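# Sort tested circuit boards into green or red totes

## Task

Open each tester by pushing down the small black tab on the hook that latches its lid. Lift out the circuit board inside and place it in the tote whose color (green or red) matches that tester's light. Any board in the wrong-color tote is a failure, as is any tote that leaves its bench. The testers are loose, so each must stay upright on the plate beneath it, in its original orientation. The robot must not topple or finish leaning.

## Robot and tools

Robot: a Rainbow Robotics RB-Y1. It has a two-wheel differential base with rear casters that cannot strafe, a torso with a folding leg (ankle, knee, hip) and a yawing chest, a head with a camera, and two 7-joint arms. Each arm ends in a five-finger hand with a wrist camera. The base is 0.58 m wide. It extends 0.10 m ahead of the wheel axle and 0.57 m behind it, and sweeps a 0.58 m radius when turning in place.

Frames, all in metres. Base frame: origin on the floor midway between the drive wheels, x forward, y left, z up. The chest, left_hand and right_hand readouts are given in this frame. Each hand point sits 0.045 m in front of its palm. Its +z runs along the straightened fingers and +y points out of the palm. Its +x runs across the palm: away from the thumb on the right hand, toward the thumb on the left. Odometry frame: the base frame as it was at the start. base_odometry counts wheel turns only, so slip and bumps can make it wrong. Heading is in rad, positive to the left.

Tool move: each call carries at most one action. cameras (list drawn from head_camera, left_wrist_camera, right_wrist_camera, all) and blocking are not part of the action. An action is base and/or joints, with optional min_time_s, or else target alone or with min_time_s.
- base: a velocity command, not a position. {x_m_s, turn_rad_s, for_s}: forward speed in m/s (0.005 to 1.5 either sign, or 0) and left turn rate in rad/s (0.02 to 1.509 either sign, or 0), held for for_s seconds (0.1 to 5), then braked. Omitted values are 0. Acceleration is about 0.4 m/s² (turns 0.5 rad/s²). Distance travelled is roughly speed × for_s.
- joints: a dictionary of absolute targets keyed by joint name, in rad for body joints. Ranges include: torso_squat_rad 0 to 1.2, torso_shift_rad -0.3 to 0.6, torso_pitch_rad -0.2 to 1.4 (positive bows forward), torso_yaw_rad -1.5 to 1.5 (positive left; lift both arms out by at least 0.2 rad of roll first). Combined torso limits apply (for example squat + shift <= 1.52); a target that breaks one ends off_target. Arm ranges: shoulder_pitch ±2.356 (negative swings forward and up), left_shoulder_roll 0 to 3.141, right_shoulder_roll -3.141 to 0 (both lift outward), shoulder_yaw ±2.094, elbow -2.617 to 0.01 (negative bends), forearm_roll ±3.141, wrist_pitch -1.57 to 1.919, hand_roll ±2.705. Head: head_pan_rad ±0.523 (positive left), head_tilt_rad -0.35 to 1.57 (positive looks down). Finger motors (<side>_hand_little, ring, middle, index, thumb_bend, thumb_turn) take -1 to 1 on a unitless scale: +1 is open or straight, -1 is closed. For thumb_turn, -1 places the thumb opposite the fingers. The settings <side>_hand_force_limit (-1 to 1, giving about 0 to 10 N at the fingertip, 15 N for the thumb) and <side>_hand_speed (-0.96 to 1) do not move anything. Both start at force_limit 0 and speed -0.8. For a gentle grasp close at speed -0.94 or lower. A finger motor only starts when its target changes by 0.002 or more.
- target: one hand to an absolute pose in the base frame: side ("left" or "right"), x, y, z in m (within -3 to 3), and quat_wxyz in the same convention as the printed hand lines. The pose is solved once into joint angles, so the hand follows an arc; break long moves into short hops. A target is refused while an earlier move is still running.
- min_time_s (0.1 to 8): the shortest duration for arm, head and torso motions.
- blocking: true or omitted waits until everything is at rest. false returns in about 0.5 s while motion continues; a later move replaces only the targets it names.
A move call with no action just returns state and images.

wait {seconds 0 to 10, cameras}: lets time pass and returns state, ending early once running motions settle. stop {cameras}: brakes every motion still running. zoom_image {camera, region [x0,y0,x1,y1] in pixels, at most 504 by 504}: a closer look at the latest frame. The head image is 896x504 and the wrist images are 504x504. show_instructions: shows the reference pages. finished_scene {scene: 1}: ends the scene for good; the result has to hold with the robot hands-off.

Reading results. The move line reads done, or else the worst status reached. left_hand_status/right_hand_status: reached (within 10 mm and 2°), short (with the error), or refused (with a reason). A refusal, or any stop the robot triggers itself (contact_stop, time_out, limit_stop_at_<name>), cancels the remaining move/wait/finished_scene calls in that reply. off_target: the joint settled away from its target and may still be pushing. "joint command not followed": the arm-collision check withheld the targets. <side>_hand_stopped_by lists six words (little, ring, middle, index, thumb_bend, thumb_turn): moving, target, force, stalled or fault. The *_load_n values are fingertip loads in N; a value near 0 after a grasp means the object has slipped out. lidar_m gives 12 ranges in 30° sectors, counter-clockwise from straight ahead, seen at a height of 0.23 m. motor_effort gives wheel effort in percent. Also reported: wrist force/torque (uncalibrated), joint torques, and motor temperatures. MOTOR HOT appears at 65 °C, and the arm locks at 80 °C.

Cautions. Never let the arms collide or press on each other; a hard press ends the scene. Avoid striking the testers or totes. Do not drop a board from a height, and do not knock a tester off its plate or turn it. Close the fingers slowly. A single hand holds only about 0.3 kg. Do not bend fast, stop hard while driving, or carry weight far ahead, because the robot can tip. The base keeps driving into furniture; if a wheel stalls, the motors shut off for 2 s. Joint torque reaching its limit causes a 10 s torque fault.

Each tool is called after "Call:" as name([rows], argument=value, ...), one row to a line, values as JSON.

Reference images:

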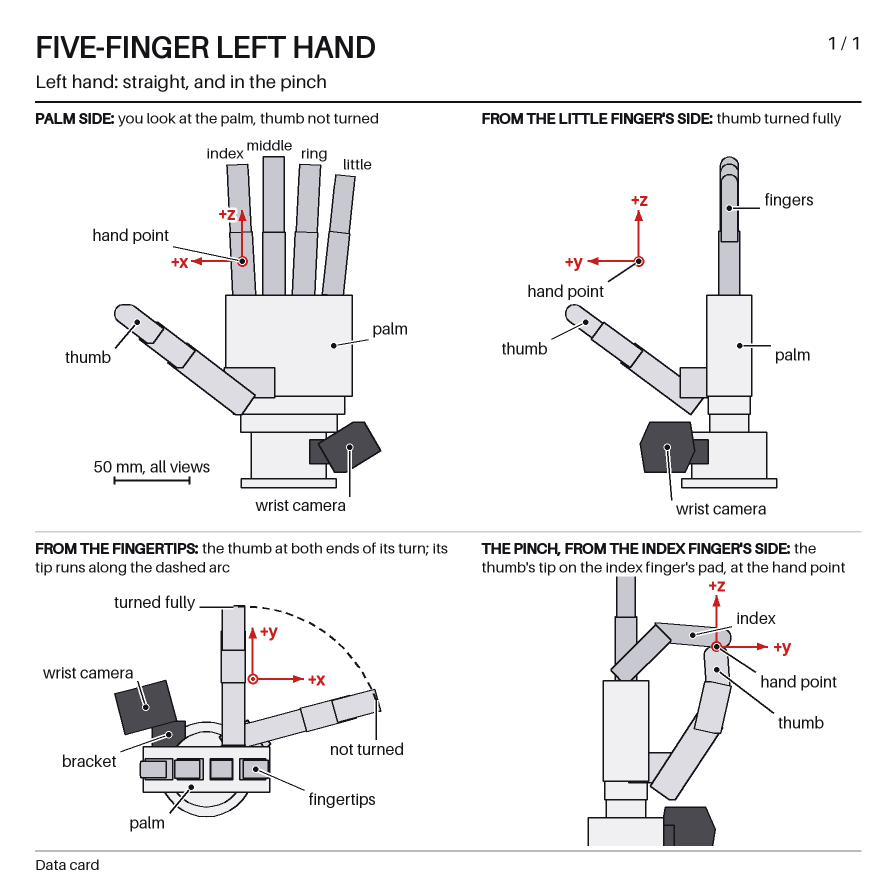

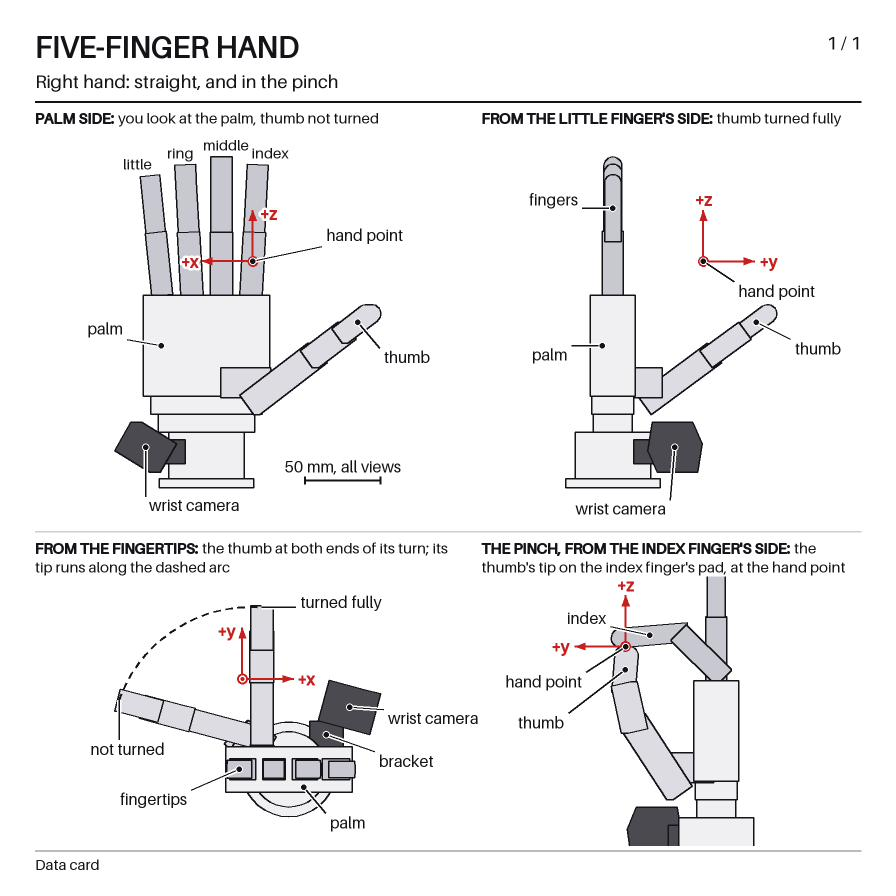

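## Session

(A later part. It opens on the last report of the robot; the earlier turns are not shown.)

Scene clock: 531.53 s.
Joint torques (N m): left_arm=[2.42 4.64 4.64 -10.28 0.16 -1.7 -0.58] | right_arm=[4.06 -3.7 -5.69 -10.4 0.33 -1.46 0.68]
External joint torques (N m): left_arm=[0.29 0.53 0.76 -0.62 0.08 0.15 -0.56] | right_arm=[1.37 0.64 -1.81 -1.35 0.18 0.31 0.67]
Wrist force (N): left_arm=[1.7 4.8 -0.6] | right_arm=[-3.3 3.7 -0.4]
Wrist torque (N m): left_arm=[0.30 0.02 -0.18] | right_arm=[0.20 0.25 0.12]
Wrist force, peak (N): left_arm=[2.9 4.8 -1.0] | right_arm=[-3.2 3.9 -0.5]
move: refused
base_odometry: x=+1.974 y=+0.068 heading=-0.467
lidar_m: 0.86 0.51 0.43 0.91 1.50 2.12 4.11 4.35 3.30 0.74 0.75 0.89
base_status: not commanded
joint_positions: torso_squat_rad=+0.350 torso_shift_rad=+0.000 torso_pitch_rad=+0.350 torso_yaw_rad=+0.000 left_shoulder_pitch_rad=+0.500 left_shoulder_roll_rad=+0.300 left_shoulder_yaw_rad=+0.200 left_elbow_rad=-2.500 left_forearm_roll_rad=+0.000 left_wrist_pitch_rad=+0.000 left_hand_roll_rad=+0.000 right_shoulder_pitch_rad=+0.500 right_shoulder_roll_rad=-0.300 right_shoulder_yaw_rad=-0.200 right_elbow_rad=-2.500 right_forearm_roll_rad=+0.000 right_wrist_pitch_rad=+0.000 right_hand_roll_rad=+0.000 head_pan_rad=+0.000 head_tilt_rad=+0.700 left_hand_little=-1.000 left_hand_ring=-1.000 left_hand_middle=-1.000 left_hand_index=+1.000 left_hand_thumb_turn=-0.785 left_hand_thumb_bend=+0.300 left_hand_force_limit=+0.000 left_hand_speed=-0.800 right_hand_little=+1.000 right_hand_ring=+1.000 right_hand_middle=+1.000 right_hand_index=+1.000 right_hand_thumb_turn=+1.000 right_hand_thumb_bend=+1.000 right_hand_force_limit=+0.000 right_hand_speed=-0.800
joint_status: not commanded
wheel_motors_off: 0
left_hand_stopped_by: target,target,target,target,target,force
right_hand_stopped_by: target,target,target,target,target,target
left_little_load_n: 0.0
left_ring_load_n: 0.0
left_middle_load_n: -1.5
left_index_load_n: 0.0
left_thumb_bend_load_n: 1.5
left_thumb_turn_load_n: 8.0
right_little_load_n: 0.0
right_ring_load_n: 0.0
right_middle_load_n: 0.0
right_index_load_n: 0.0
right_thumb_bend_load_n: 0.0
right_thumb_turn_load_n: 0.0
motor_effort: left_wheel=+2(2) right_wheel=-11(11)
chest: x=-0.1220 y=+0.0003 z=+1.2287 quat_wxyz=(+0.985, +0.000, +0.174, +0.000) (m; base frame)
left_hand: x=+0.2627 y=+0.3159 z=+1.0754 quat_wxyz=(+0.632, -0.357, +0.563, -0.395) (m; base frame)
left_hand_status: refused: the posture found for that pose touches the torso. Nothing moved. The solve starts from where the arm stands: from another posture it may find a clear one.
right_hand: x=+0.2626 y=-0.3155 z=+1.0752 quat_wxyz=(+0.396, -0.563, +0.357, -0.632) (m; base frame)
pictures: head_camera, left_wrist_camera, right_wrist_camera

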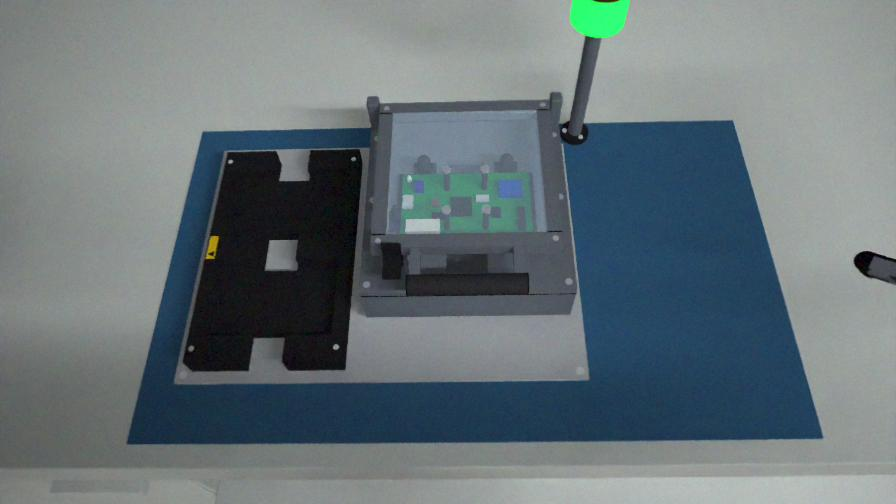

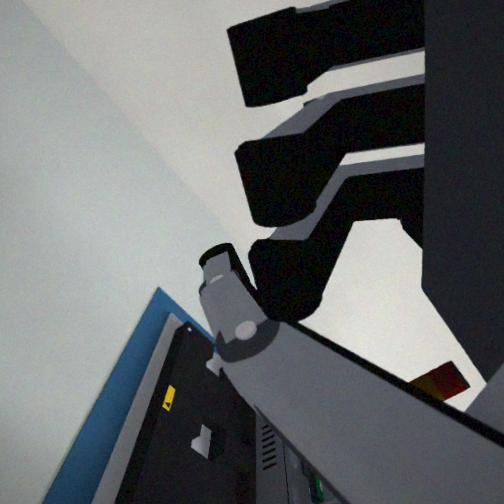

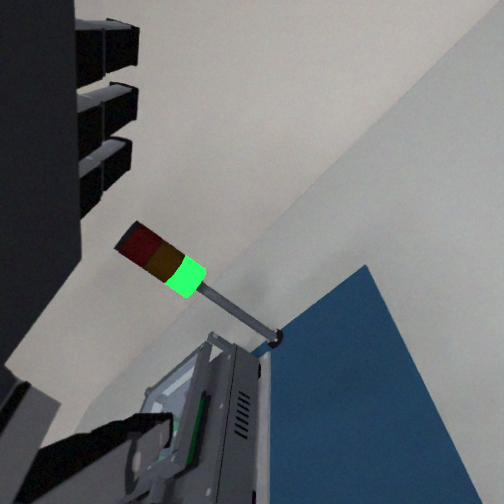

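Call:
move(target={"side": "left", "x": 0.2, "y": 0.2, "z": 1.06, "quat_wxyz": [0.2988, -0.6409, 0.6409, -0.2988]}, min_time_s=2.5)

Call:
move(target={"side": "left", "x": 0.221, "y": 0.055, "z": 1.017, "quat_wxyz": [0.2988, -0.6409, 0.6409, -0.2988]}, min_time_s=2.5, cameras=["all"])

Scene clock: 546.60 s.
Joint torques (N m): left_arm=[-7.61 4.26 7.72 1.72 -1.1 -0.29 -0.24] | right_arm=[3.97 -3.59 -5.88 -10.34 0.54 -1.59 0.52]
External joint torques (N m): left_arm=[0.72 0.39 0.28 -0.4 -0.27 0.02 -0.24] | right_arm=[1.28 0.75 -2 -1.29 0.39 0.18 0.51]
Wrist force (N): left_arm=[-0.8 2.6 4.9] | right_arm=[-3.1 3.9 -0.6]
Wrist torque (N m): left_arm=[-0.14 0.35 -0.08] | right_arm=[0.25 0.25 0.12]
Wrist force, peak (N): left_arm=[-0.8 2.9 5.4] | right_arm=[-3.4 3.9 -0.7]
move: short
base_odometry: x=+1.974 y=+0.068 heading=-0.467
lidar_m: 0.86 0.50 0.42 0.92 1.52 2.13 4.11 4.35 3.28 0.75 0.77 0.90
base_status: not commanded
joint_positions: torso_squat_rad=+0.350 torso_shift_rad=+0.000 torso_pitch_rad=+0.350 torso_yaw_rad=+0.000 left_shoulder_pitch_rad=+0.521 left_shoulder_roll_rad=+2.014 left_shoulder_yaw_rad=+0.873 left_elbow_rad=-2.617 left_forearm_roll_rad=+1.119 left_wrist_pitch_rad=+1.008 left_hand_roll_rad=+1.444 right_shoulder_pitch_rad=+0.500 right_shoulder_roll_rad=-0.300 right_shoulder_yaw_rad=-0.200 right_elbow_rad=-2.500 right_forearm_roll_rad=+0.000 right_wrist_pitch_rad=+0.000 right_hand_roll_rad=+0.000 head_pan_rad=+0.000 head_tilt_rad=+0.700 left_hand_little=-1.000 left_hand_ring=-1.000 left_hand_middle=-1.000 left_hand_index=+1.000 left_hand_thumb_turn=-0.785 left_hand_thumb_bend=+0.300 left_hand_force_limit=+0.000 left_hand_speed=-0.800 right_hand_little=+1.000 right_hand_ring=+1.000 right_hand_middle=+1.000 right_hand_index=+1.000 right_hand_thumb_turn=+1.000 right_hand_thumb_bend=+1.000 right_hand_force_limit=+0.000 right_hand_speed=-0.800
joint_status: all done
wheel_motors_off: 0
left_hand_stopped_by: target,target,target,target,target,force
right_hand_stopped_by: target,target,target,target,target,target
left_little_load_n: 0.0
left_ring_load_n: 0.5
left_middle_load_n: -1.0
left_index_load_n: 0.0
left_thumb_bend_load_n: 2.0
left_thumb_turn_load_n: 7.5
right_little_load_n: 0.0
right_ring_load_n: 0.0
right_middle_load_n: 0.0
right_index_load_n: 0.0
right_thumb_bend_load_n: 0.0
right_thumb_turn_load_n: 0.0
motor_effort: left_wheel=+2(3) right_wheel=-11(11)
chest: x=-0.1220 y=+0.0003 z=+1.2287 quat_wxyz=(+0.985, +0.000, +0.174, +0.000) (m; base frame)
left_hand: x=+0.2007 y=+0.2001 z=+1.0601 quat_wxyz=(+0.181, -0.661, +0.693, -0.225) (m; base frame)
left_hand_status: short (checked arc, as near as the solve gets, planned for 2.5 s): 1 mm and 17.2 deg off. The place is met; only the turn is off.
right_hand: x=+0.2626 y=-0.3155 z=+1.0752 quat_wxyz=(+0.396, -0.563, +0.357, -0.632) (m; base frame)
pictures: none

Scene clock: 546.90 s.
Joint torques (N m): left_arm=[-7.52 4.18 7.23 1.69 -1.14 -0.15 -0.07] | right_arm=[4.06 -3.67 -5.99 -10.31 0.43 -1.51 0.58]
External joint torques (N m): left_arm=[0.8 0.3 -0.21 -0.43 -0.31 0.16 -0.07] | right_arm=[1.38 0.66 -2.12 -1.26 0.27 0.25 0.57]
Wrist force (N): left_arm=[-0.4 2.4 5.1] | right_arm=[-3.0 3.8 -0.4]
Wrist torque (N m): left_arm=[-0.16 0.27 -0.06] | right_arm=[0.23 0.23 0.13]
Wrist force, peak (N): left_arm=[-0.4 3.1 5.3] | right_arm=[-3.1 4.1 -0.4]
move: refused
base_odometry: x=+1.974 y=+0.068 heading=-0.467
lidar_m: 0.85 0.51 0.42 0.91 1.52 2.13 4.11 4.37 3.28 0.74 0.77 0.90
base_status: not commanded
joint_positions: torso_squat_rad=+0.350 torso_shift_rad=+0.000 torso_pitch_rad=+0.350 torso_yaw_rad=+0.000 left_shoulder_pitch_rad=+0.521 left_shoulder_roll_rad=+2.014 left_shoulder_yaw_rad=+0.873 left_elbow_rad=-2.617 left_forearm_roll_rad=+1.119 left_wrist_pitch_rad=+1.008 left_hand_roll_rad=+1.444 right_shoulder_pitch_rad=+0.500 right_shoulder_roll_rad=-0.300 right_shoulder_yaw_rad=-0.200 right_elbow_rad=-2.500 right_forearm_roll_rad=+0.000 right_wrist_pitch_rad=+0.000 right_hand_roll_rad=+0.000 head_pan_rad=+0.000 head_tilt_rad=+0.700 left_hand_little=-1.000 left_hand_ring=-1.000 left_hand_middle=-1.000 left_hand_index=+1.000 left_hand_thumb_turn=-0.785 left_hand_thumb_bend=+0.300 left_hand_force_limit=+0.000 left_hand_speed=-0.800 right_hand_little=+1.000 right_hand_ring=+1.000 right_hand_middle=+1.000 right_hand_index=+1.000 right_hand_thumb_turn=+1.000 right_hand_thumb_bend=+1.000 right_hand_force_limit=+0.000 right_hand_speed=-0.800
joint_status: not commanded
wheel_motors_off: 0
left_hand_stopped_by: target,target,target,target,target,force
right_hand_stopped_by: target,target,target,target,target,target
left_little_load_n: 0.0
left_ring_load_n: 0.0
left_middle_load_n: -1.0
left_index_load_n: 0.0
left_thumb_bend_load_n: 1.5
left_thumb_turn_load_n: 8.0
right_little_load_n: 0.0
right_ring_load_n: 0.0
right_middle_load_n: -0.5
right_index_load_n: 0.0
right_thumb_bend_load_n: 0.0
right_thumb_turn_load_n: 0.0
motor_effort: left_wheel=+2(3) right_wheel=-11(11)
chest: x=-0.1220 y=+0.0003 z=+1.2287 quat_wxyz=(+0.985, +0.000, +0.174, +0.000) (m; base frame)
left_hand: x=+0.2007 y=+0.2001 z=+1.0601 quat_wxyz=(+0.181, -0.661, +0.693, -0.225) (m; base frame)
left_hand_status: refused: the posture found for that pose touches the torso. Nothing moved. The solve starts from where the arm stands: from another posture it may find a clear one.
right_hand: x=+0.2626 y=-0.3155 z=+1.0752 quat_wxyz=(+0.396, -0.563, +0.357, -0.632) (m; base frame)
pictures: head_camera, left_wrist_camera, right_wrist_camera

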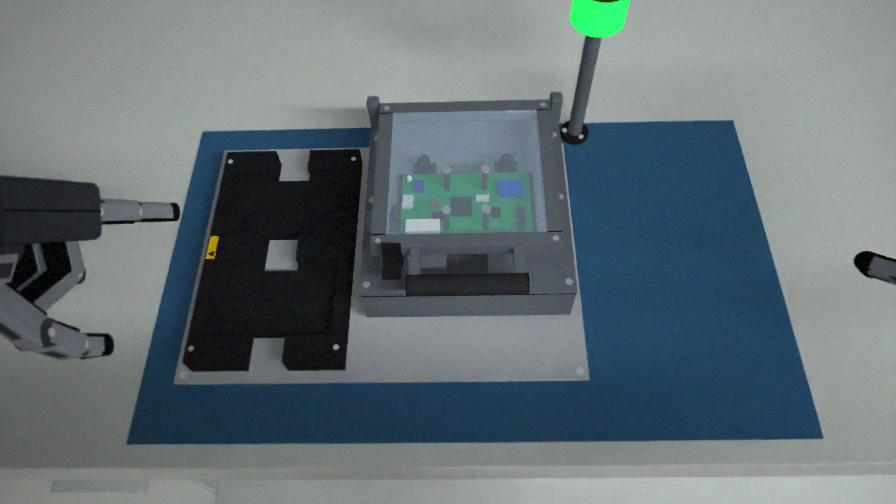

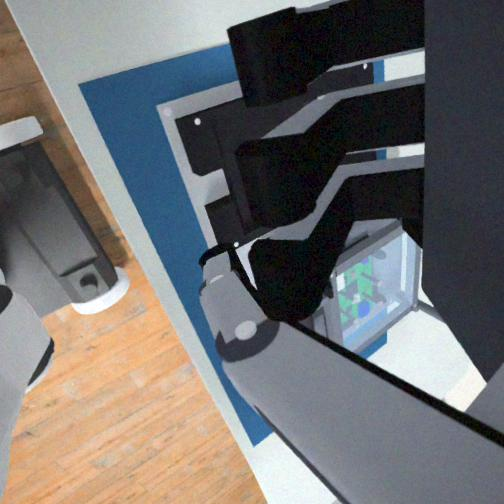

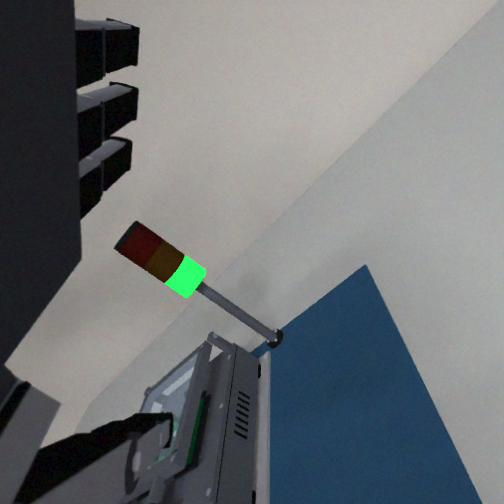

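Call:
move(joints={"left_shoulder_pitch_rad": 0.5, "left_shoulder_roll_rad": 0.3, "left_shoulder_yaw_rad": 0.2, "left_elbow_rad": -2.5, "left_forearm_roll_rad": 0, "left_wrist_pitch_rad": 0, "left_hand_roll_rad": 0}, min_time_s=2.5)

Call:
move(base={"x_m_s": -0.1, "for_s": 1.2}, joints={"left_shoulder_pitch_rad": 0.1, "left_shoulder_roll_rad": 0.15, "left_shoulder_yaw_rad": -0.05, "left_elbow_rad": -2.4, "left_forearm_roll_rad": 0, "left_wrist_pitch_rad": 1.2, "left_hand_roll_rad": 0.0, "head_tilt_rad": 0.7}, min_time_s=2, cameras=["all"])

Scene clock: 558.80 s.
Joint torques (N m): left_arm=[1.28 4.17 1.47 -9.54 -0.11 -1.74 -0.32] | right_arm=[3.92 -3.62 -5.67 -10.51 0.47 -1.59 0.54]
External joint torques (N m): left_arm=[-0.86 0.06 -2.42 0.11 -0.19 0.11 -0.29] | right_arm=[1.24 0.72 -1.79 -1.46 0.31 0.18 0.54]
Wrist force (N): left_arm=[2.2 5.6 -0.7] | right_arm=[-3.1 3.8 -0.5]
Wrist torque (N m): left_arm=[0.47 -0.10 -0.19] | right_arm=[0.23 0.24 0.12]
Wrist force, peak (N): left_arm=[-0.7 3.0 5.5] | right_arm=[-3.2 4.1 -0.5]
move: done
base_odometry: x=+1.974 y=+0.068 heading=-0.467
lidar_m: 0.86 0.51 0.42 0.92 1.51 2.12 4.11 4.35 3.29 0.74 0.78 0.89
base_status: not commanded
joint_positions: torso_squat_rad=+0.350 torso_shift_rad=+0.000 torso_pitch_rad=+0.350 torso_yaw_rad=+0.000 left_shoulder_pitch_rad=+0.500 left_shoulder_roll_rad=+0.300 left_shoulder_yaw_rad=+0.200 left_elbow_rad=-2.500 left_forearm_roll_rad=+0.000 left_wrist_pitch_rad=+0.000 left_hand_roll_rad=+0.000 right_shoulder_pitch_rad=+0.500 right_shoulder_roll_rad=-0.300 right_shoulder_yaw_rad=-0.200 right_elbow_rad=-2.500 right_forearm_roll_rad=+0.000 right_wrist_pitch_rad=+0.000 right_hand_roll_rad=+0.000 head_pan_rad=+0.000 head_tilt_rad=+0.700 left_hand_little=-1.000 left_hand_ring=-1.000 left_hand_middle=-1.000 left_hand_index=+1.000 left_hand_thumb_turn=-0.785 left_hand_thumb_bend=+0.300 left_hand_force_limit=+0.000 left_hand_speed=-0.800 right_hand_little=+1.000 right_hand_ring=+1.000 right_hand_middle=+1.000 right_hand_index=+1.000 right_hand_thumb_turn=+1.000 right_hand_thumb_bend=+1.000 right_hand_force_limit=+0.000 right_hand_speed=-0.800
joint_status: all done
wheel_motors_off: 0
left_hand_stopped_by: target,target,target,target,target,force
right_hand_stopped_by: target,target,target,target,target,target
left_little_load_n: 0.0
left_ring_load_n: 0.0
left_middle_load_n: -1.0
left_index_load_n: 0.0
left_thumb_bend_load_n: 1.5
left_thumb_turn_load_n: 7.5
right_little_load_n: 0.0
right_ring_load_n: 0.0
right_middle_load_n: 0.0
right_index_load_n: 0.0
right_thumb_bend_load_n: 0.0
right_thumb_turn_load_n: 0.0
motor_effort: left_wheel=+3(3) right_wheel=-11(11)
chest: x=-0.1220 y=+0.0003 z=+1.2287 quat_wxyz=(+0.985, +0.000, +0.174, +0.000) (m; base frame)
left_hand: x=+0.2626 y=+0.3162 z=+1.0755 quat_wxyz=(+0.632, -0.357, +0.563, -0.395) (m; base frame)
right_hand: x=+0.2626 y=-0.3155 z=+1.0752 quat_wxyz=(+0.396, -0.563, +0.357, -0.632) (m; base frame)
pictures: none

Scene clock: 561.10 s.
Joint torques (N m): left_arm=[11.21 -5.51 -21.97 17.57 10.68 9.93 -1.05] | right_arm=[3.96 -3.42 -5.91 -10.47 0.48 -1.47 0.55]
External joint torques (N m): left_arm=[14.34 -7.16 -23.35 27.35 10.87 11.38 -1.04] | right_arm=[1.3 0.91 -2.04 -1.42 0.33 0.3 0.54]
Wrist force (N): left_arm=[-43.7 -33.0 -40.1] | right_arm=[-3.3 3.9 -0.6]
Wrist torque (N m): left_arm=[4.77 -2.18 -2.83] | right_arm=[0.25 0.27 0.11]
Wrist force, peak (N): left_arm=[-45.6 -33.8 -43.0] | right_arm=[-3.3 4.0 -0.1]
move: done
base_odometry: x=+1.866 y=+0.122 heading=-0.467
lidar_m: 0.98 0.51 0.50 1.45 1.52 2.14 3.99 4.35 3.28 1.09 0.78 1.02
base_status: done (sent for 1.2 of 1.2 s)
joint_positions: torso_squat_rad=+0.350 torso_shift_rad=-0.001 torso_pitch_rad=+0.348 torso_yaw_rad=+0.001 left_shoulder_pitch_rad=+0.096 left_shoulder_roll_rad=+0.152 left_shoulder_yaw_rad=-0.044 left_elbow_rad=-2.407 left_forearm_roll_rad=-0.003 left_wrist_pitch_rad=+1.197 left_hand_roll_rad=+0.000 right_shoulder_pitch_rad=+0.500 right_shoulder_roll_rad=-0.300 right_shoulder_yaw_rad=-0.200 right_elbow_rad=-2.500 right_forearm_roll_rad=+0.000 right_wrist_pitch_rad=+0.000 right_hand_roll_rad=+0.000 head_pan_rad=+0.000 head_tilt_rad=+0.700 left_hand_little=-1.000 left_hand_ring=-1.000 left_hand_middle=-1.000 left_hand_index=+1.000 left_hand_thumb_turn=-0.785 left_hand_thumb_bend=+0.300 left_hand_force_limit=+0.000 left_hand_speed=-0.800 right_hand_little=+1.000 right_hand_ring=+1.000 right_hand_middle=+1.000 right_hand_index=+1.000 right_hand_thumb_turn=+1.000 right_hand_thumb_bend=+1.000 right_hand_force_limit=+0.000 right_hand_speed=-0.800
joint_status: all done
wheel_motors_off: 0
left_hand_stopped_by: target,target,target,target,target,force
right_hand_stopped_by: target,target,target,target,target,target
left_little_load_n: 0.0
left_ring_load_n: 0.0
left_middle_load_n: -1.0
left_index_load_n: 5.0
left_thumb_bend_load_n: 1.5
left_thumb_turn_load_n: 7.5
right_little_load_n: 0.0
right_ring_load_n: 0.0
right_middle_load_n: 0.0
right_index_load_n: 0.0
right_thumb_bend_load_n: 0.0
right_thumb_turn_load_n: 0.0
motor_effort: left_wheel=-2(12) right_wheel=+3(34)
chest: x=-0.1227 y=+0.0002 z=+1.2289 quat_wxyz=(+0.985, +0.000, +0.173, +0.000) (m; base frame)
left_hand: x=+0.2095 y=+0.2248 z=+0.8678 quat_wxyz=(+0.298, -0.612, +0.696, -0.229) (m; base frame)
right_hand: x=+0.2622 y=-0.3153 z=+1.0757 quat_wxyz=(+0.396, -0.562, +0.357, -0.632) (m; base frame)
pictures: head_camera, left_wrist_camera, right_wrist_camera

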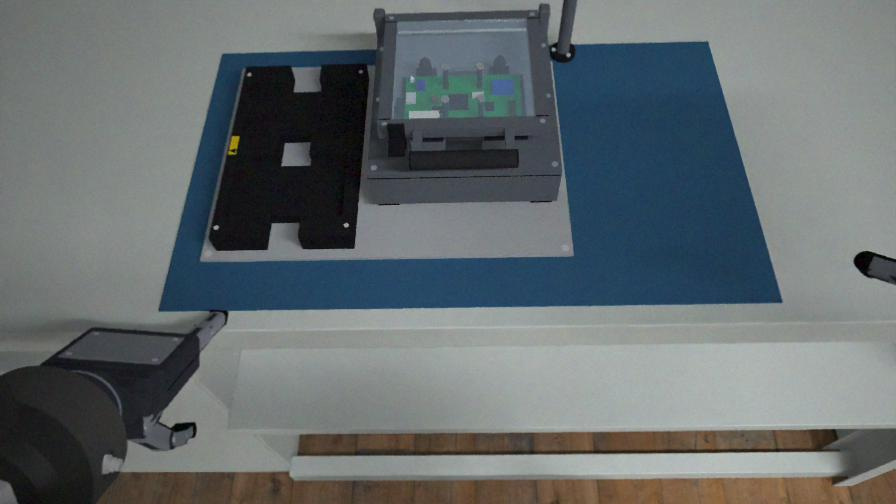

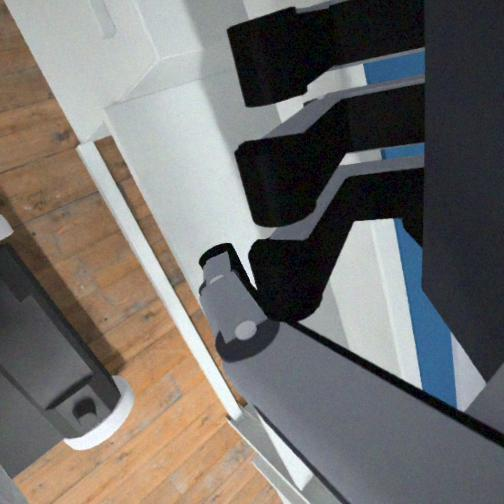

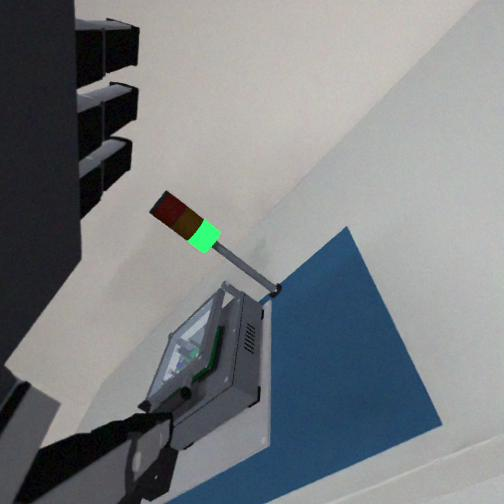

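Call:
move(joints={"left_shoulder_pitch_rad": 0.5, "left_shoulder_roll_rad": 0.3, "left_shoulder_yaw_rad": 0.2, "left_elbow_rad": -2.5, "left_forearm_roll_rad": 0, "left_wrist_pitch_rad": 0, "left_hand_roll_rad": 0}, min_time_s=2.0, cameras=["head_camera"])

Scene clock: 567.60 s.
Joint torques (N m): left_arm=[2.5 5 4.19 -10.14 -0.42 -1.66 -0.62] | right_arm=[3.76 -3.62 -6.01 -10.5 0.45 -1.55 0.57]
External joint torques (N m): left_arm=[0.37 0.88 0.31 -0.48 -0.5 0.19 -0.59] | right_arm=[1.07 0.71 -2.14 -1.45 0.3 0.22 0.56]
Wrist force (N): left_arm=[2.4 4.6 -0.4] | right_arm=[-3.2 3.9 -0.5]
Wrist torque (N m): left_arm=[0.28 -0.12 -0.11] | right_arm=[0.26 0.25 0.12]
Wrist force, peak (N): left_arm=[-44.0 -32.8 -40.7] | right_arm=[-3.4 4.0 -0.3]
move: done
base_odometry: x=+1.867 y=+0.122 heading=-0.468
lidar_m: 0.98 0.52 0.49 1.44 1.52 2.12 3.99 4.35 3.28 1.09 0.77 1.01
base_status: not commanded
joint_positions: torso_squat_rad=+0.350 torso_shift_rad=+0.000 torso_pitch_rad=+0.350 torso_yaw_rad=+0.000 left_shoulder_pitch_rad=+0.500 left_shoulder_roll_rad=+0.300 left_shoulder_yaw_rad=+0.200 left_elbow_rad=-2.500 left_forearm_roll_rad=+0.000 left_wrist_pitch_rad=+0.000 left_hand_roll_rad=+0.000 right_shoulder_pitch_rad=+0.500 right_shoulder_roll_rad=-0.300 right_shoulder_yaw_rad=-0.200 right_elbow_rad=-2.500 right_forearm_roll_rad=+0.000 right_wrist_pitch_rad=+0.000 right_hand_roll_rad=+0.000 head_pan_rad=+0.000 head_tilt_rad=+0.700 left_hand_little=-1.000 left_hand_ring=-1.000 left_hand_middle=-1.000 left_hand_index=+1.000 left_hand_thumb_turn=-0.785 left_hand_thumb_bend=+0.300 left_hand_force_limit=+0.000 left_hand_speed=-0.800 right_hand_little=+1.000 right_hand_ring=+1.000 right_hand_middle=+1.000 right_hand_index=+1.000 right_hand_thumb_turn=+1.000 right_hand_thumb_bend=+1.000 right_hand_force_limit=+0.000 right_hand_speed=-0.800
joint_status: all done
wheel_motors_off: 0
left_hand_stopped_by: target,target,target,target,target,force
right_hand_stopped_by: target,target,target,target,target,target
left_little_load_n: 0.0
left_ring_load_n: 0.0
left_middle_load_n: -1.0
left_index_load_n: 0.0
left_thumb_bend_load_n: 2.0
left_thumb_turn_load_n: 8.0
right_little_load_n: 0.0
right_ring_load_n: 0.0
right_middle_load_n: -0.5
right_index_load_n: 0.0
right_thumb_bend_load_n: 0.0
right_thumb_turn_load_n: 0.0
motor_effort: left_wheel=-4(5) right_wheel=+5(5)
chest: x=-0.1221 y=+0.0002 z=+1.2288 quat_wxyz=(+0.985, +0.000, +0.174, +0.000) (m; base frame)
left_hand: x=+0.2626 y=+0.3158 z=+1.0755 quat_wxyz=(+0.632, -0.357, +0.563, -0.396) (m; base frame)
right_hand: x=+0.2624 y=-0.3156 z=+1.0752 quat_wxyz=(+0.396, -0.563, +0.357, -0.632) (m; base frame)
pictures: head_camera

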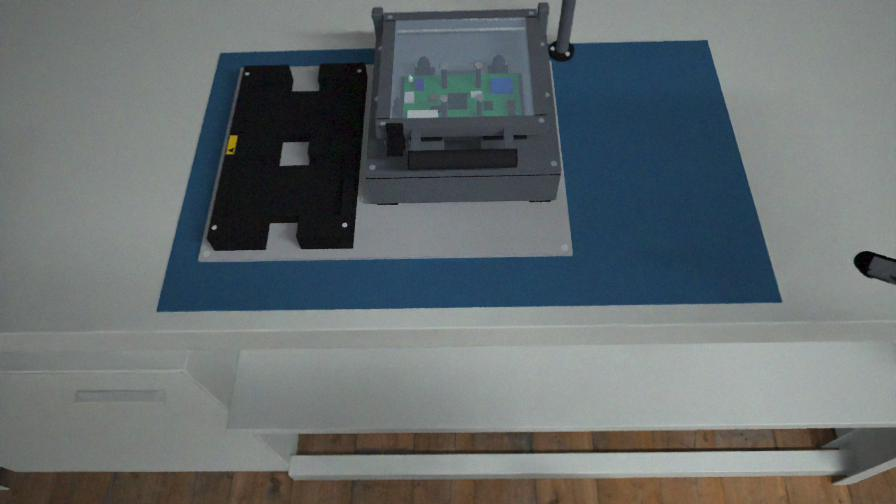

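Call:
move(target={"side": "left", "x": 0.30, "y": 0.2, "z": 1.08, "quat_wxyz": [0.354, -0.612, 0.612, -0.354]}, min_time_s=2.5, cameras=["head_camera", "left_wrist_camera"])

Scene clock: 579.33 s.
Joint torques (N m): left_arm=[-10.44 8.3 3.15 -5.02 -1.19 -0.89 -0.17] | right_arm=[4.17 -3.49 -5.5 -10.39 0.47 -1.51 0.63]
External joint torques (N m): left_arm=[-0.91 0.61 -2.51 -0.77 -0.15 0.49 -0.16] | right_arm=[1.48 0.85 -1.62 -1.33 0.31 0.26 0.62]
Wrist force (N): left_arm=[-0.9 4.5 2.8] | right_arm=[-3.2 3.9 -0.5]
Wrist torque (N m): left_arm=[0.12 0.31 -0.19] | right_arm=[0.26 0.26 0.13]
Wrist force, peak (N): left_arm=[2.5 5.5 -0.7] | right_arm=[-3.3 4.1 -0.4]
move: short
base_odometry: x=+1.867 y=+0.122 heading=-0.468
lidar_m: 0.98 0.51 0.50 1.44 1.52 2.13 3.99 4.36 3.28 1.10 0.78 1.01
base_status: not commanded
joint_positions: torso_squat_rad=+0.350 torso_shift_rad=+0.000 torso_pitch_rad=+0.350 torso_yaw_rad=+0.000 left_shoulder_pitch_rad=-0.521 left_shoulder_roll_rad=+0.744 left_shoulder_yaw_rad=+0.017 left_elbow_rad=-2.617 left_forearm_roll_rad=+0.364 left_wrist_pitch_rad=+1.702 left_hand_roll_rad=+0.688 right_shoulder_pitch_rad=+0.500 right_shoulder_roll_rad=-0.300 right_shoulder_yaw_rad=-0.200 right_elbow_rad=-2.500 right_forearm_roll_rad=+0.000 right_wrist_pitch_rad=+0.000 right_hand_roll_rad=+0.000 head_pan_rad=+0.000 head_tilt_rad=+0.700 left_hand_little=-1.000 left_hand_ring=-1.000 left_hand_middle=-1.000 left_hand_index=+1.000 left_hand_thumb_turn=-0.785 left_hand_thumb_bend=+0.300 left_hand_force_limit=+0.000 left_hand_speed=-0.800 right_hand_little=+1.000 right_hand_ring=+1.000 right_hand_middle=+1.000 right_hand_index=+1.000 right_hand_thumb_turn=+1.000 right_hand_thumb_bend=+1.000 right_hand_force_limit=+0.000 right_hand_speed=-0.800
joint_status: all done
wheel_motors_off: 0
left_hand_stopped_by: target,target,target,target,target,force
right_hand_stopped_by: target,target,target,target,target,target
left_little_load_n: 0.0
left_ring_load_n: 0.0
left_middle_load_n: -1.0
left_index_load_n: 0.0
left_thumb_bend_load_n: 1.5
left_thumb_turn_load_n: 8.0
right_little_load_n: 0.0
right_ring_load_n: 0.0
right_middle_load_n: 0.0
right_index_load_n: 0.0
right_thumb_bend_load_n: 0.0
right_thumb_turn_load_n: 0.0
motor_effort: left_wheel=-4(5) right_wheel=+5(5)
chest: x=-0.1221 y=+0.0002 z=+1.2288 quat_wxyz=(+0.985, +0.000, +0.174, +0.000) (m; base frame)
left_hand: x=+0.3010 y=+0.2002 z=+1.0800 quat_wxyz=(+0.333, -0.618, +0.625, -0.342) (m; base frame)
left_hand_status: short (checked arc, as near as the solve gets, planned for 2.5 s): 1 mm and 3.2 deg off. The place is met; only the turn is off.
right_hand: x=+0.2625 y=-0.3156 z=+1.0752 quat_wxyz=(+0.396, -0.563, +0.357, -0.632) (m; base frame)
pictures: head_camera, left_wrist_camera

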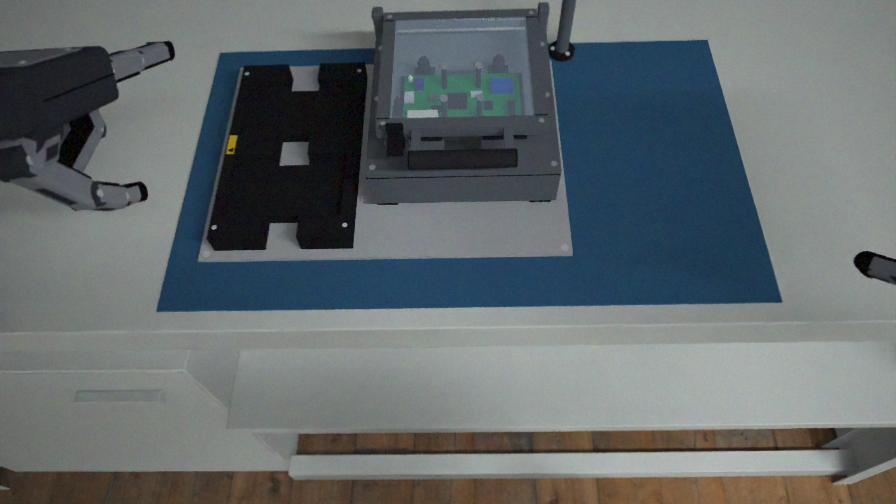

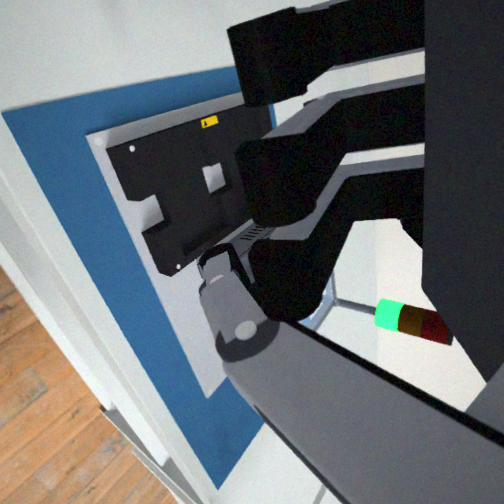

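Call:
move(target={"side": "left", "x": 0.35, "y": 0.06, "z": 0.99, "quat_wxyz": [0.2988, -0.6409, 0.6409, -0.2988]}, min_time_s=2.5, cameras=["head_camera", "left_wrist_camera"])

Call:
zoom_image(camera="head_camera", region=[340, 60, 480, 200])

Scene clock: 611.73 s.
Joint torques (N m): left_arm=[-15.83 1.67 2.9 -6.9 -1.6 -1.29 0.01] | right_arm=[4.25 -3.26 -5.98 -10.26 0.39 -1.6 0.56]
External joint torques (N m): left_arm=[-1 -0.59 -2.96 0.04 -0.48 -0.2 0.01] | right_arm=[1.57 1.07 -2.1 -1.21 0.24 0.16 0.56]
Wrist force (N): left_arm=[-0.9 3.5 3.7] | right_arm=[-3.1 3.7 -0.3]
Wrist torque (N m): left_arm=[-0.06 0.37 -0.14] | right_arm=[0.20 0.24 0.12]
Wrist force, peak (N): left_arm=[-0.9 5.3 3.7] | right_arm=[-3.4 4.1 -0.6]
move: done
base_odometry: x=+1.867 y=+0.122 heading=-0.468
lidar_m: 0.98 0.51 0.49 1.44 1.52 2.14 3.99 4.35 3.28 1.09 0.78 1.02
base_status: not commanded
joint_positions: torso_squat_rad=+0.350 torso_shift_rad=+0.000 torso_pitch_rad=+0.350 torso_yaw_rad=+0.000 left_shoulder_pitch_rad=-0.845 left_shoulder_roll_rad=+0.439 left_shoulder_yaw_rad=-0.531 left_elbow_rad=-2.124 left_forearm_roll_rad=-0.023 left_wrist_pitch_rad=+1.678 left_hand_roll_rad=+0.848 right_shoulder_pitch_rad=+0.500 right_shoulder_roll_rad=-0.300 right_shoulder_yaw_rad=-0.200 right_elbow_rad=-2.500 right_forearm_roll_rad=+0.000 right_wrist_pitch_rad=+0.000 right_hand_roll_rad=+0.000 head_pan_rad=+0.000 head_tilt_rad=+0.700 left_hand_little=-1.000 left_hand_ring=-1.000 left_hand_middle=-1.000 left_hand_index=+1.000 left_hand_thumb_turn=-0.785 left_hand_thumb_bend=+0.300 left_hand_force_limit=+0.000 left_hand_speed=-0.800 right_hand_little=+1.000 right_hand_ring=+1.000 right_hand_middle=+1.000 right_hand_index=+1.000 right_hand_thumb_turn=+1.000 right_hand_thumb_bend=+1.000 right_hand_force_limit=+0.000 right_hand_speed=-0.800
joint_status: all done
wheel_motors_off: 0
left_hand_stopped_by: target,target,target,target,target,force
right_hand_stopped_by: target,target,target,target,target,target
left_little_load_n: 0.0
left_ring_load_n: 0.0
left_middle_load_n: -1.0
left_index_load_n: 0.0
left_thumb_bend_load_n: 2.0
left_thumb_turn_load_n: 7.5
right_little_load_n: 0.0
right_ring_load_n: 0.0
right_middle_load_n: 0.0
right_index_load_n: 0.0
right_thumb_bend_load_n: 0.0
right_thumb_turn_load_n: 0.0
motor_effort: left_wheel=-3(5) right_wheel=+4(5)
chest: x=-0.1221 y=+0.0002 z=+1.2288 quat_wxyz=(+0.985, +0.000, +0.174, +0.000) (m; base frame)
left_hand: x=+0.3500 y=+0.0602 z=+0.9901 quat_wxyz=(+0.299, -0.641, +0.641, -0.299) (m; base frame)
left_hand_status: reached (checked arc, planned for 2.5 s): 0 mm and 0.0 deg off.
right_hand: x=+0.2625 y=-0.3156 z=+1.0752 quat_wxyz=(+0.396, -0.563, +0.357, -0.632) (m; base frame)
pictures: head_camera, left_wrist_camera

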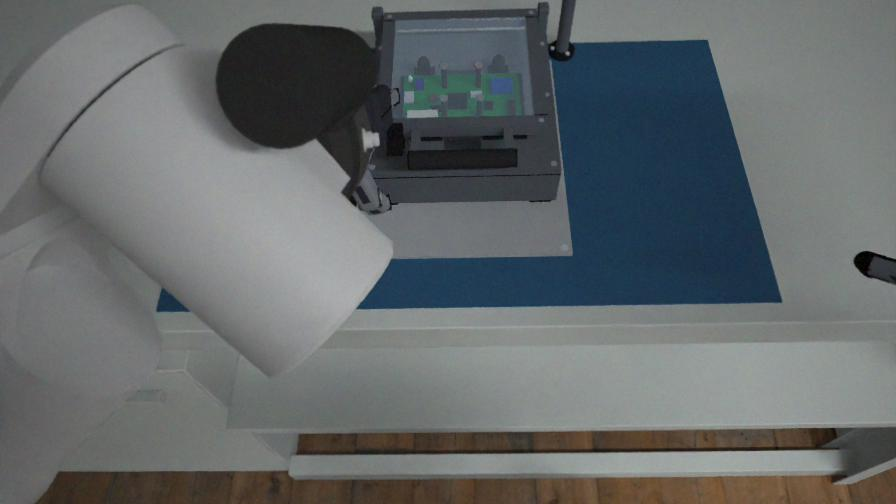

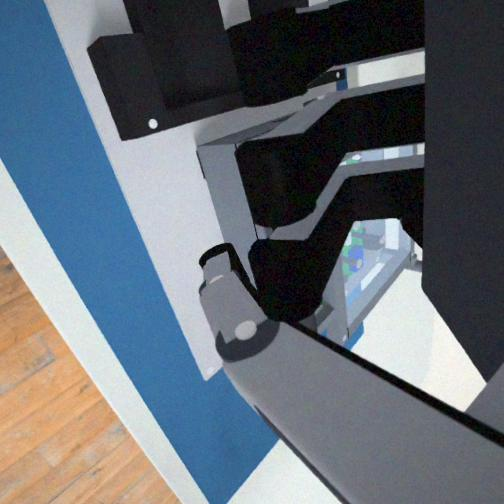

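Scaled by 3.600.

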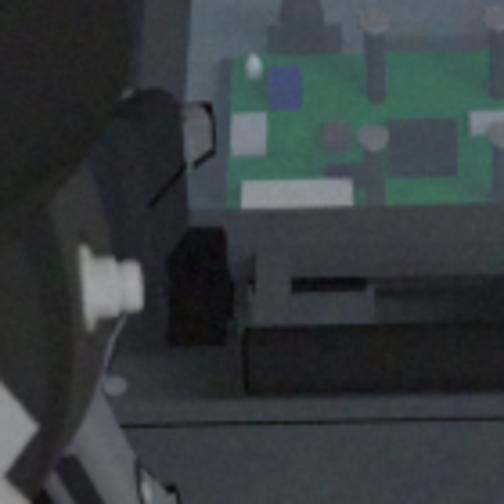

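Call:
move(target={"side": "left", "x": 0.362, "y": 0.064, "z": 0.95, "quat_wxyz": [0.2988, -0.6409, 0.6409, -0.2988]}, min_time_s=1.5, cameras=["head_camera", "left_wrist_camera"])

Call:
zoom_image(camera="head_camera", region=[360, 80, 460, 180])

Scene clock: 636.50 s.
Joint torques (N m): left_arm=[3.76 4 -4.72 8.13 3.7 4.09 -0.71] | right_arm=[3.87 -3.63 -5.82 -10.47 0.47 -1.61 0.59]
External joint torques (N m): left_arm=[18.54 1.69 -10.69 15.73 4.86 5.16 -0.71] | right_arm=[1.21 0.71 -1.94 -1.42 0.31 0.16 0.59]
Wrist force (N): left_arm=[-1.5 -20.3 -29.9] | right_arm=[-3.0 3.9 -0.5]
Wrist torque (N m): left_arm=[3.45 0.37 -0.18] | right_arm=[0.24 0.22 0.14]
Wrist force, peak (N): left_arm=[-2.2 -21.0 -30.7] | right_arm=[-3.3 4.2 -0.3]
move: done
base_odometry: x=+1.867 y=+0.122 heading=-0.468
lidar_m: 0.97 0.51 0.49 1.44 1.52 2.13 3.99 4.36 3.28 1.09 0.78 1.01
base_status: not commanded
joint_positions: torso_squat_rad=+0.350 torso_shift_rad=-0.001 torso_pitch_rad=+0.349 torso_yaw_rad=+0.000 left_shoulder_pitch_rad=-0.792 left_shoulder_roll_rad=+0.449 left_shoulder_yaw_rad=-0.558 left_elbow_rad=-2.026 left_forearm_roll_rad=-0.059 left_wrist_pitch_rad=+1.520 left_hand_roll_rad=+0.875 right_shoulder_pitch_rad=+0.500 right_shoulder_roll_rad=-0.300 right_shoulder_yaw_rad=-0.200 right_elbow_rad=-2.500 right_forearm_roll_rad=+0.000 right_wrist_pitch_rad=+0.000 right_hand_roll_rad=+0.000 head_pan_rad=+0.000 head_tilt_rad=+0.700 left_hand_little=-1.000 left_hand_ring=-1.000 left_hand_middle=-1.000 left_hand_index=+1.000 left_hand_thumb_turn=-0.785 left_hand_thumb_bend=+0.300 left_hand_force_limit=+0.000 left_hand_speed=-0.800 right_hand_little=+1.000 right_hand_ring=+1.000 right_hand_middle=+1.000 right_hand_index=+1.000 right_hand_thumb_turn=+1.000 right_hand_thumb_bend=+1.000 right_hand_force_limit=+0.000 right_hand_speed=-0.800
joint_status: all done
wheel_motors_off: 0
left_hand_stopped_by: target,target,target,target,target,force
right_hand_stopped_by: target,target,target,target,target,target
left_little_load_n: 0.0
left_ring_load_n: 0.0
left_middle_load_n: -1.0
left_index_load_n: 3.5
left_thumb_bend_load_n: 1.5
left_thumb_turn_load_n: 8.0
right_little_load_n: 0.0
right_ring_load_n: 0.0
right_middle_load_n: 0.0
right_index_load_n: 0.0
right_thumb_bend_load_n: 0.0
right_thumb_turn_load_n: 0.0
motor_effort: left_wheel=-4(4) right_wheel=+5(5)
chest: x=-0.1227 y=+0.0002 z=+1.2288 quat_wxyz=(+0.985, +0.000, +0.173, +0.000) (m; base frame)
left_hand: x=+0.3634 y=+0.0626 z=+0.9551 quat_wxyz=(+0.301, -0.639, +0.639, -0.304) (m; base frame)
left_hand_status: reached (checked arc, planned for 1.5 s): 6 mm and 0.7 deg off.
right_hand: x=+0.2620 y=-0.3156 z=+1.0757 quat_wxyz=(+0.396, -0.562, +0.357, -0.632) (m; base frame)
pictures: head_camera, left_wrist_camera

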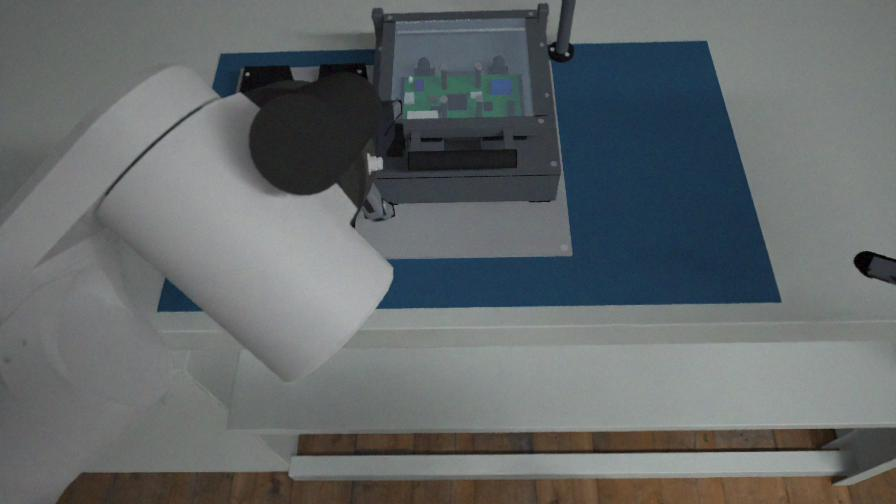

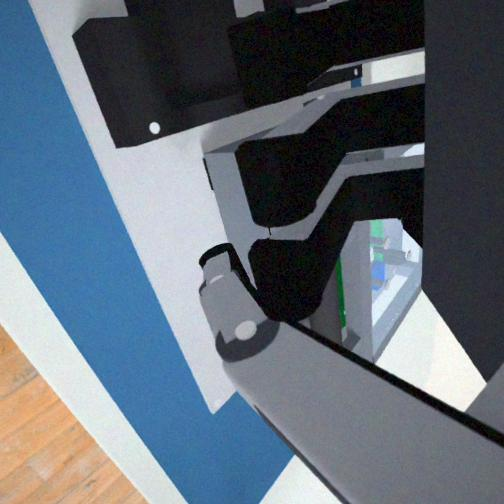

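Scaled by 5.040.

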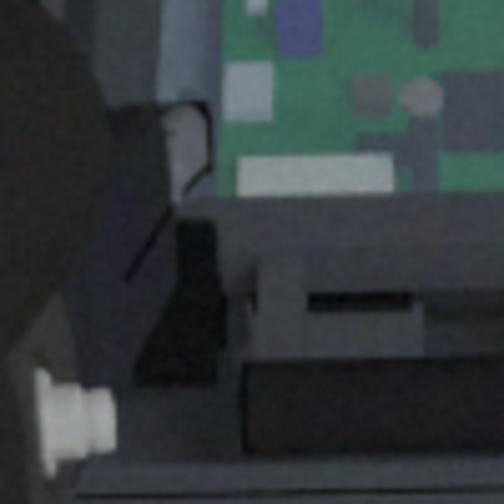

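Call:
move(target={"side": "left", "x": 0.35, "y": 0.064, "z": 0.985, "quat_wxyz": [0.2988, -0.6409, 0.6409, -0.2988]}, min_time_s=1, cameras=["head_camera", "left_wrist_camera"])

Call:
zoom_image(camera="head_camera", region=[360, 80, 460, 180])

Scene clock: 644.73 s.
Joint torques (N m): left_arm=[-15.41 2.47 6.37 -7.69 -0.87 -0.51 -0.48] | right_arm=[3.74 -3.57 -5.87 -10.41 0.38 -1.55 0.68]
External joint torques (N m): left_arm=[-0.72 0.1 0.49 -0.66 0.26 0.57 -0.48] | right_arm=[1.06 0.76 -2 -1.36 0.22 0.22 0.68]
Wrist force (N): left_arm=[-1.6 4.2 4.2] | right_arm=[-3.0 4.0 -0.4]
Wrist torque (N m): left_arm=[0.04 0.49 -0.33] | right_arm=[0.26 0.21 0.13]
Wrist force, peak (N): left_arm=[-1.0 -21.0 -30.8] | right_arm=[-3.3 4.1 -0.4]
move: done
base_odometry: x=+1.867 y=+0.122 heading=-0.468
lidar_m: 0.98 0.51 0.50 1.44 1.52 2.13 3.99 4.35 3.27 1.10 0.78 1.02
base_status: not commanded
joint_positions: torso_squat_rad=+0.350 torso_shift_rad=+0.000 torso_pitch_rad=+0.350 torso_yaw_rad=+0.000 left_shoulder_pitch_rad=-0.827 left_shoulder_roll_rad=+0.449 left_shoulder_yaw_rad=-0.530 left_elbow_rad=-2.121 left_forearm_roll_rad=-0.023 left_wrist_pitch_rad=+1.655 left_hand_roll_rad=+0.849 right_shoulder_pitch_rad=+0.500 right_shoulder_roll_rad=-0.300 right_shoulder_yaw_rad=-0.200 right_elbow_rad=-2.500 right_forearm_roll_rad=+0.000 right_wrist_pitch_rad=+0.000 right_hand_roll_rad=+0.000 head_pan_rad=+0.000 head_tilt_rad=+0.700 left_hand_little=-1.000 left_hand_ring=-1.000 left_hand_middle=-1.000 left_hand_index=+1.000 left_hand_thumb_turn=-0.785 left_hand_thumb_bend=+0.300 left_hand_force_limit=+0.000 left_hand_speed=-0.800 right_hand_little=+1.000 right_hand_ring=+1.000 right_hand_middle=+1.000 right_hand_index=+1.000 right_hand_thumb_turn=+1.000 right_hand_thumb_bend=+1.000 right_hand_force_limit=+0.000 right_hand_speed=-0.800
joint_status: all done
wheel_motors_off: 0
left_hand_stopped_by: target,target,target,target,target,force
right_hand_stopped_by: target,target,target,target,target,target
left_little_load_n: 0.0
left_ring_load_n: 0.0
left_middle_load_n: -1.0
left_index_load_n: 0.0
left_thumb_bend_load_n: 1.5
left_thumb_turn_load_n: 7.5
right_little_load_n: 0.0
right_ring_load_n: 0.0
right_middle_load_n: 0.0
right_index_load_n: 0.0
right_thumb_bend_load_n: 0.0
right_thumb_turn_load_n: 0.0
motor_effort: left_wheel=-5(5) right_wheel=+5(6)
chest: x=-0.1222 y=+0.0002 z=+1.2288 quat_wxyz=(+0.985, +0.000, +0.174, +0.000) (m; base frame)
left_hand: x=+0.3503 y=+0.0638 z=+0.9842 quat_wxyz=(+0.298, -0.641, +0.641, -0.299) (m; base frame)
left_hand_status: reached (checked arc, planned for 1.0 s): 1 mm and 0.1 deg off.
right_hand: x=+0.2624 y=-0.3156 z=+1.0752 quat_wxyz=(+0.396, -0.563, +0.357, -0.632) (m; base frame)
pictures: head_camera, left_wrist_camera

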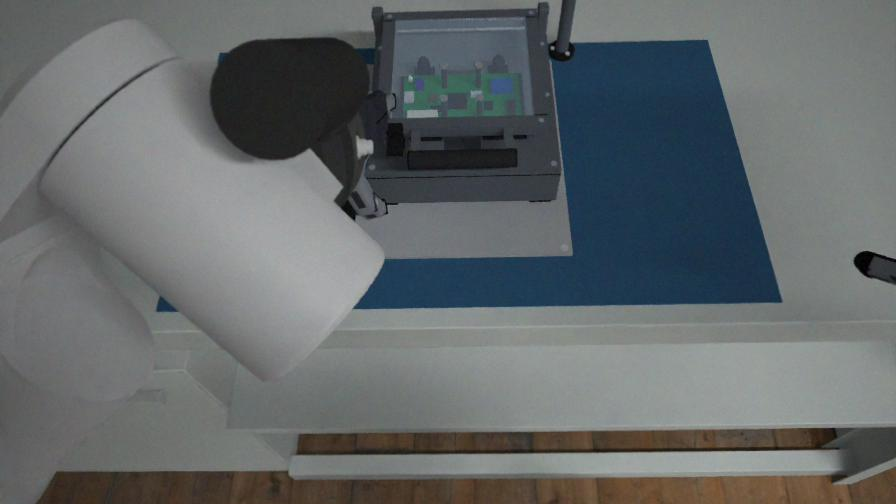

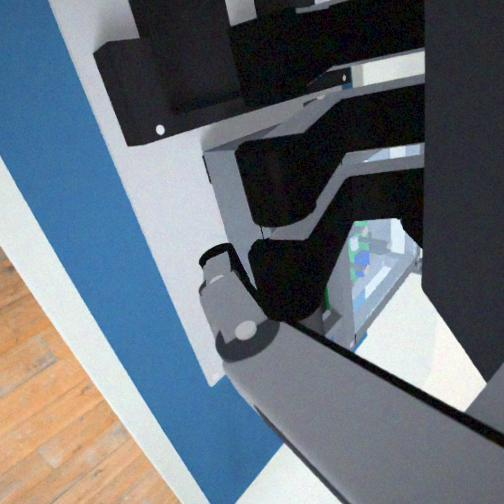

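Scaled by 5.040.

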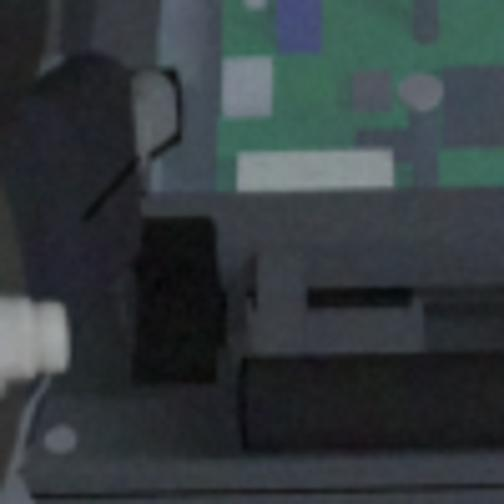

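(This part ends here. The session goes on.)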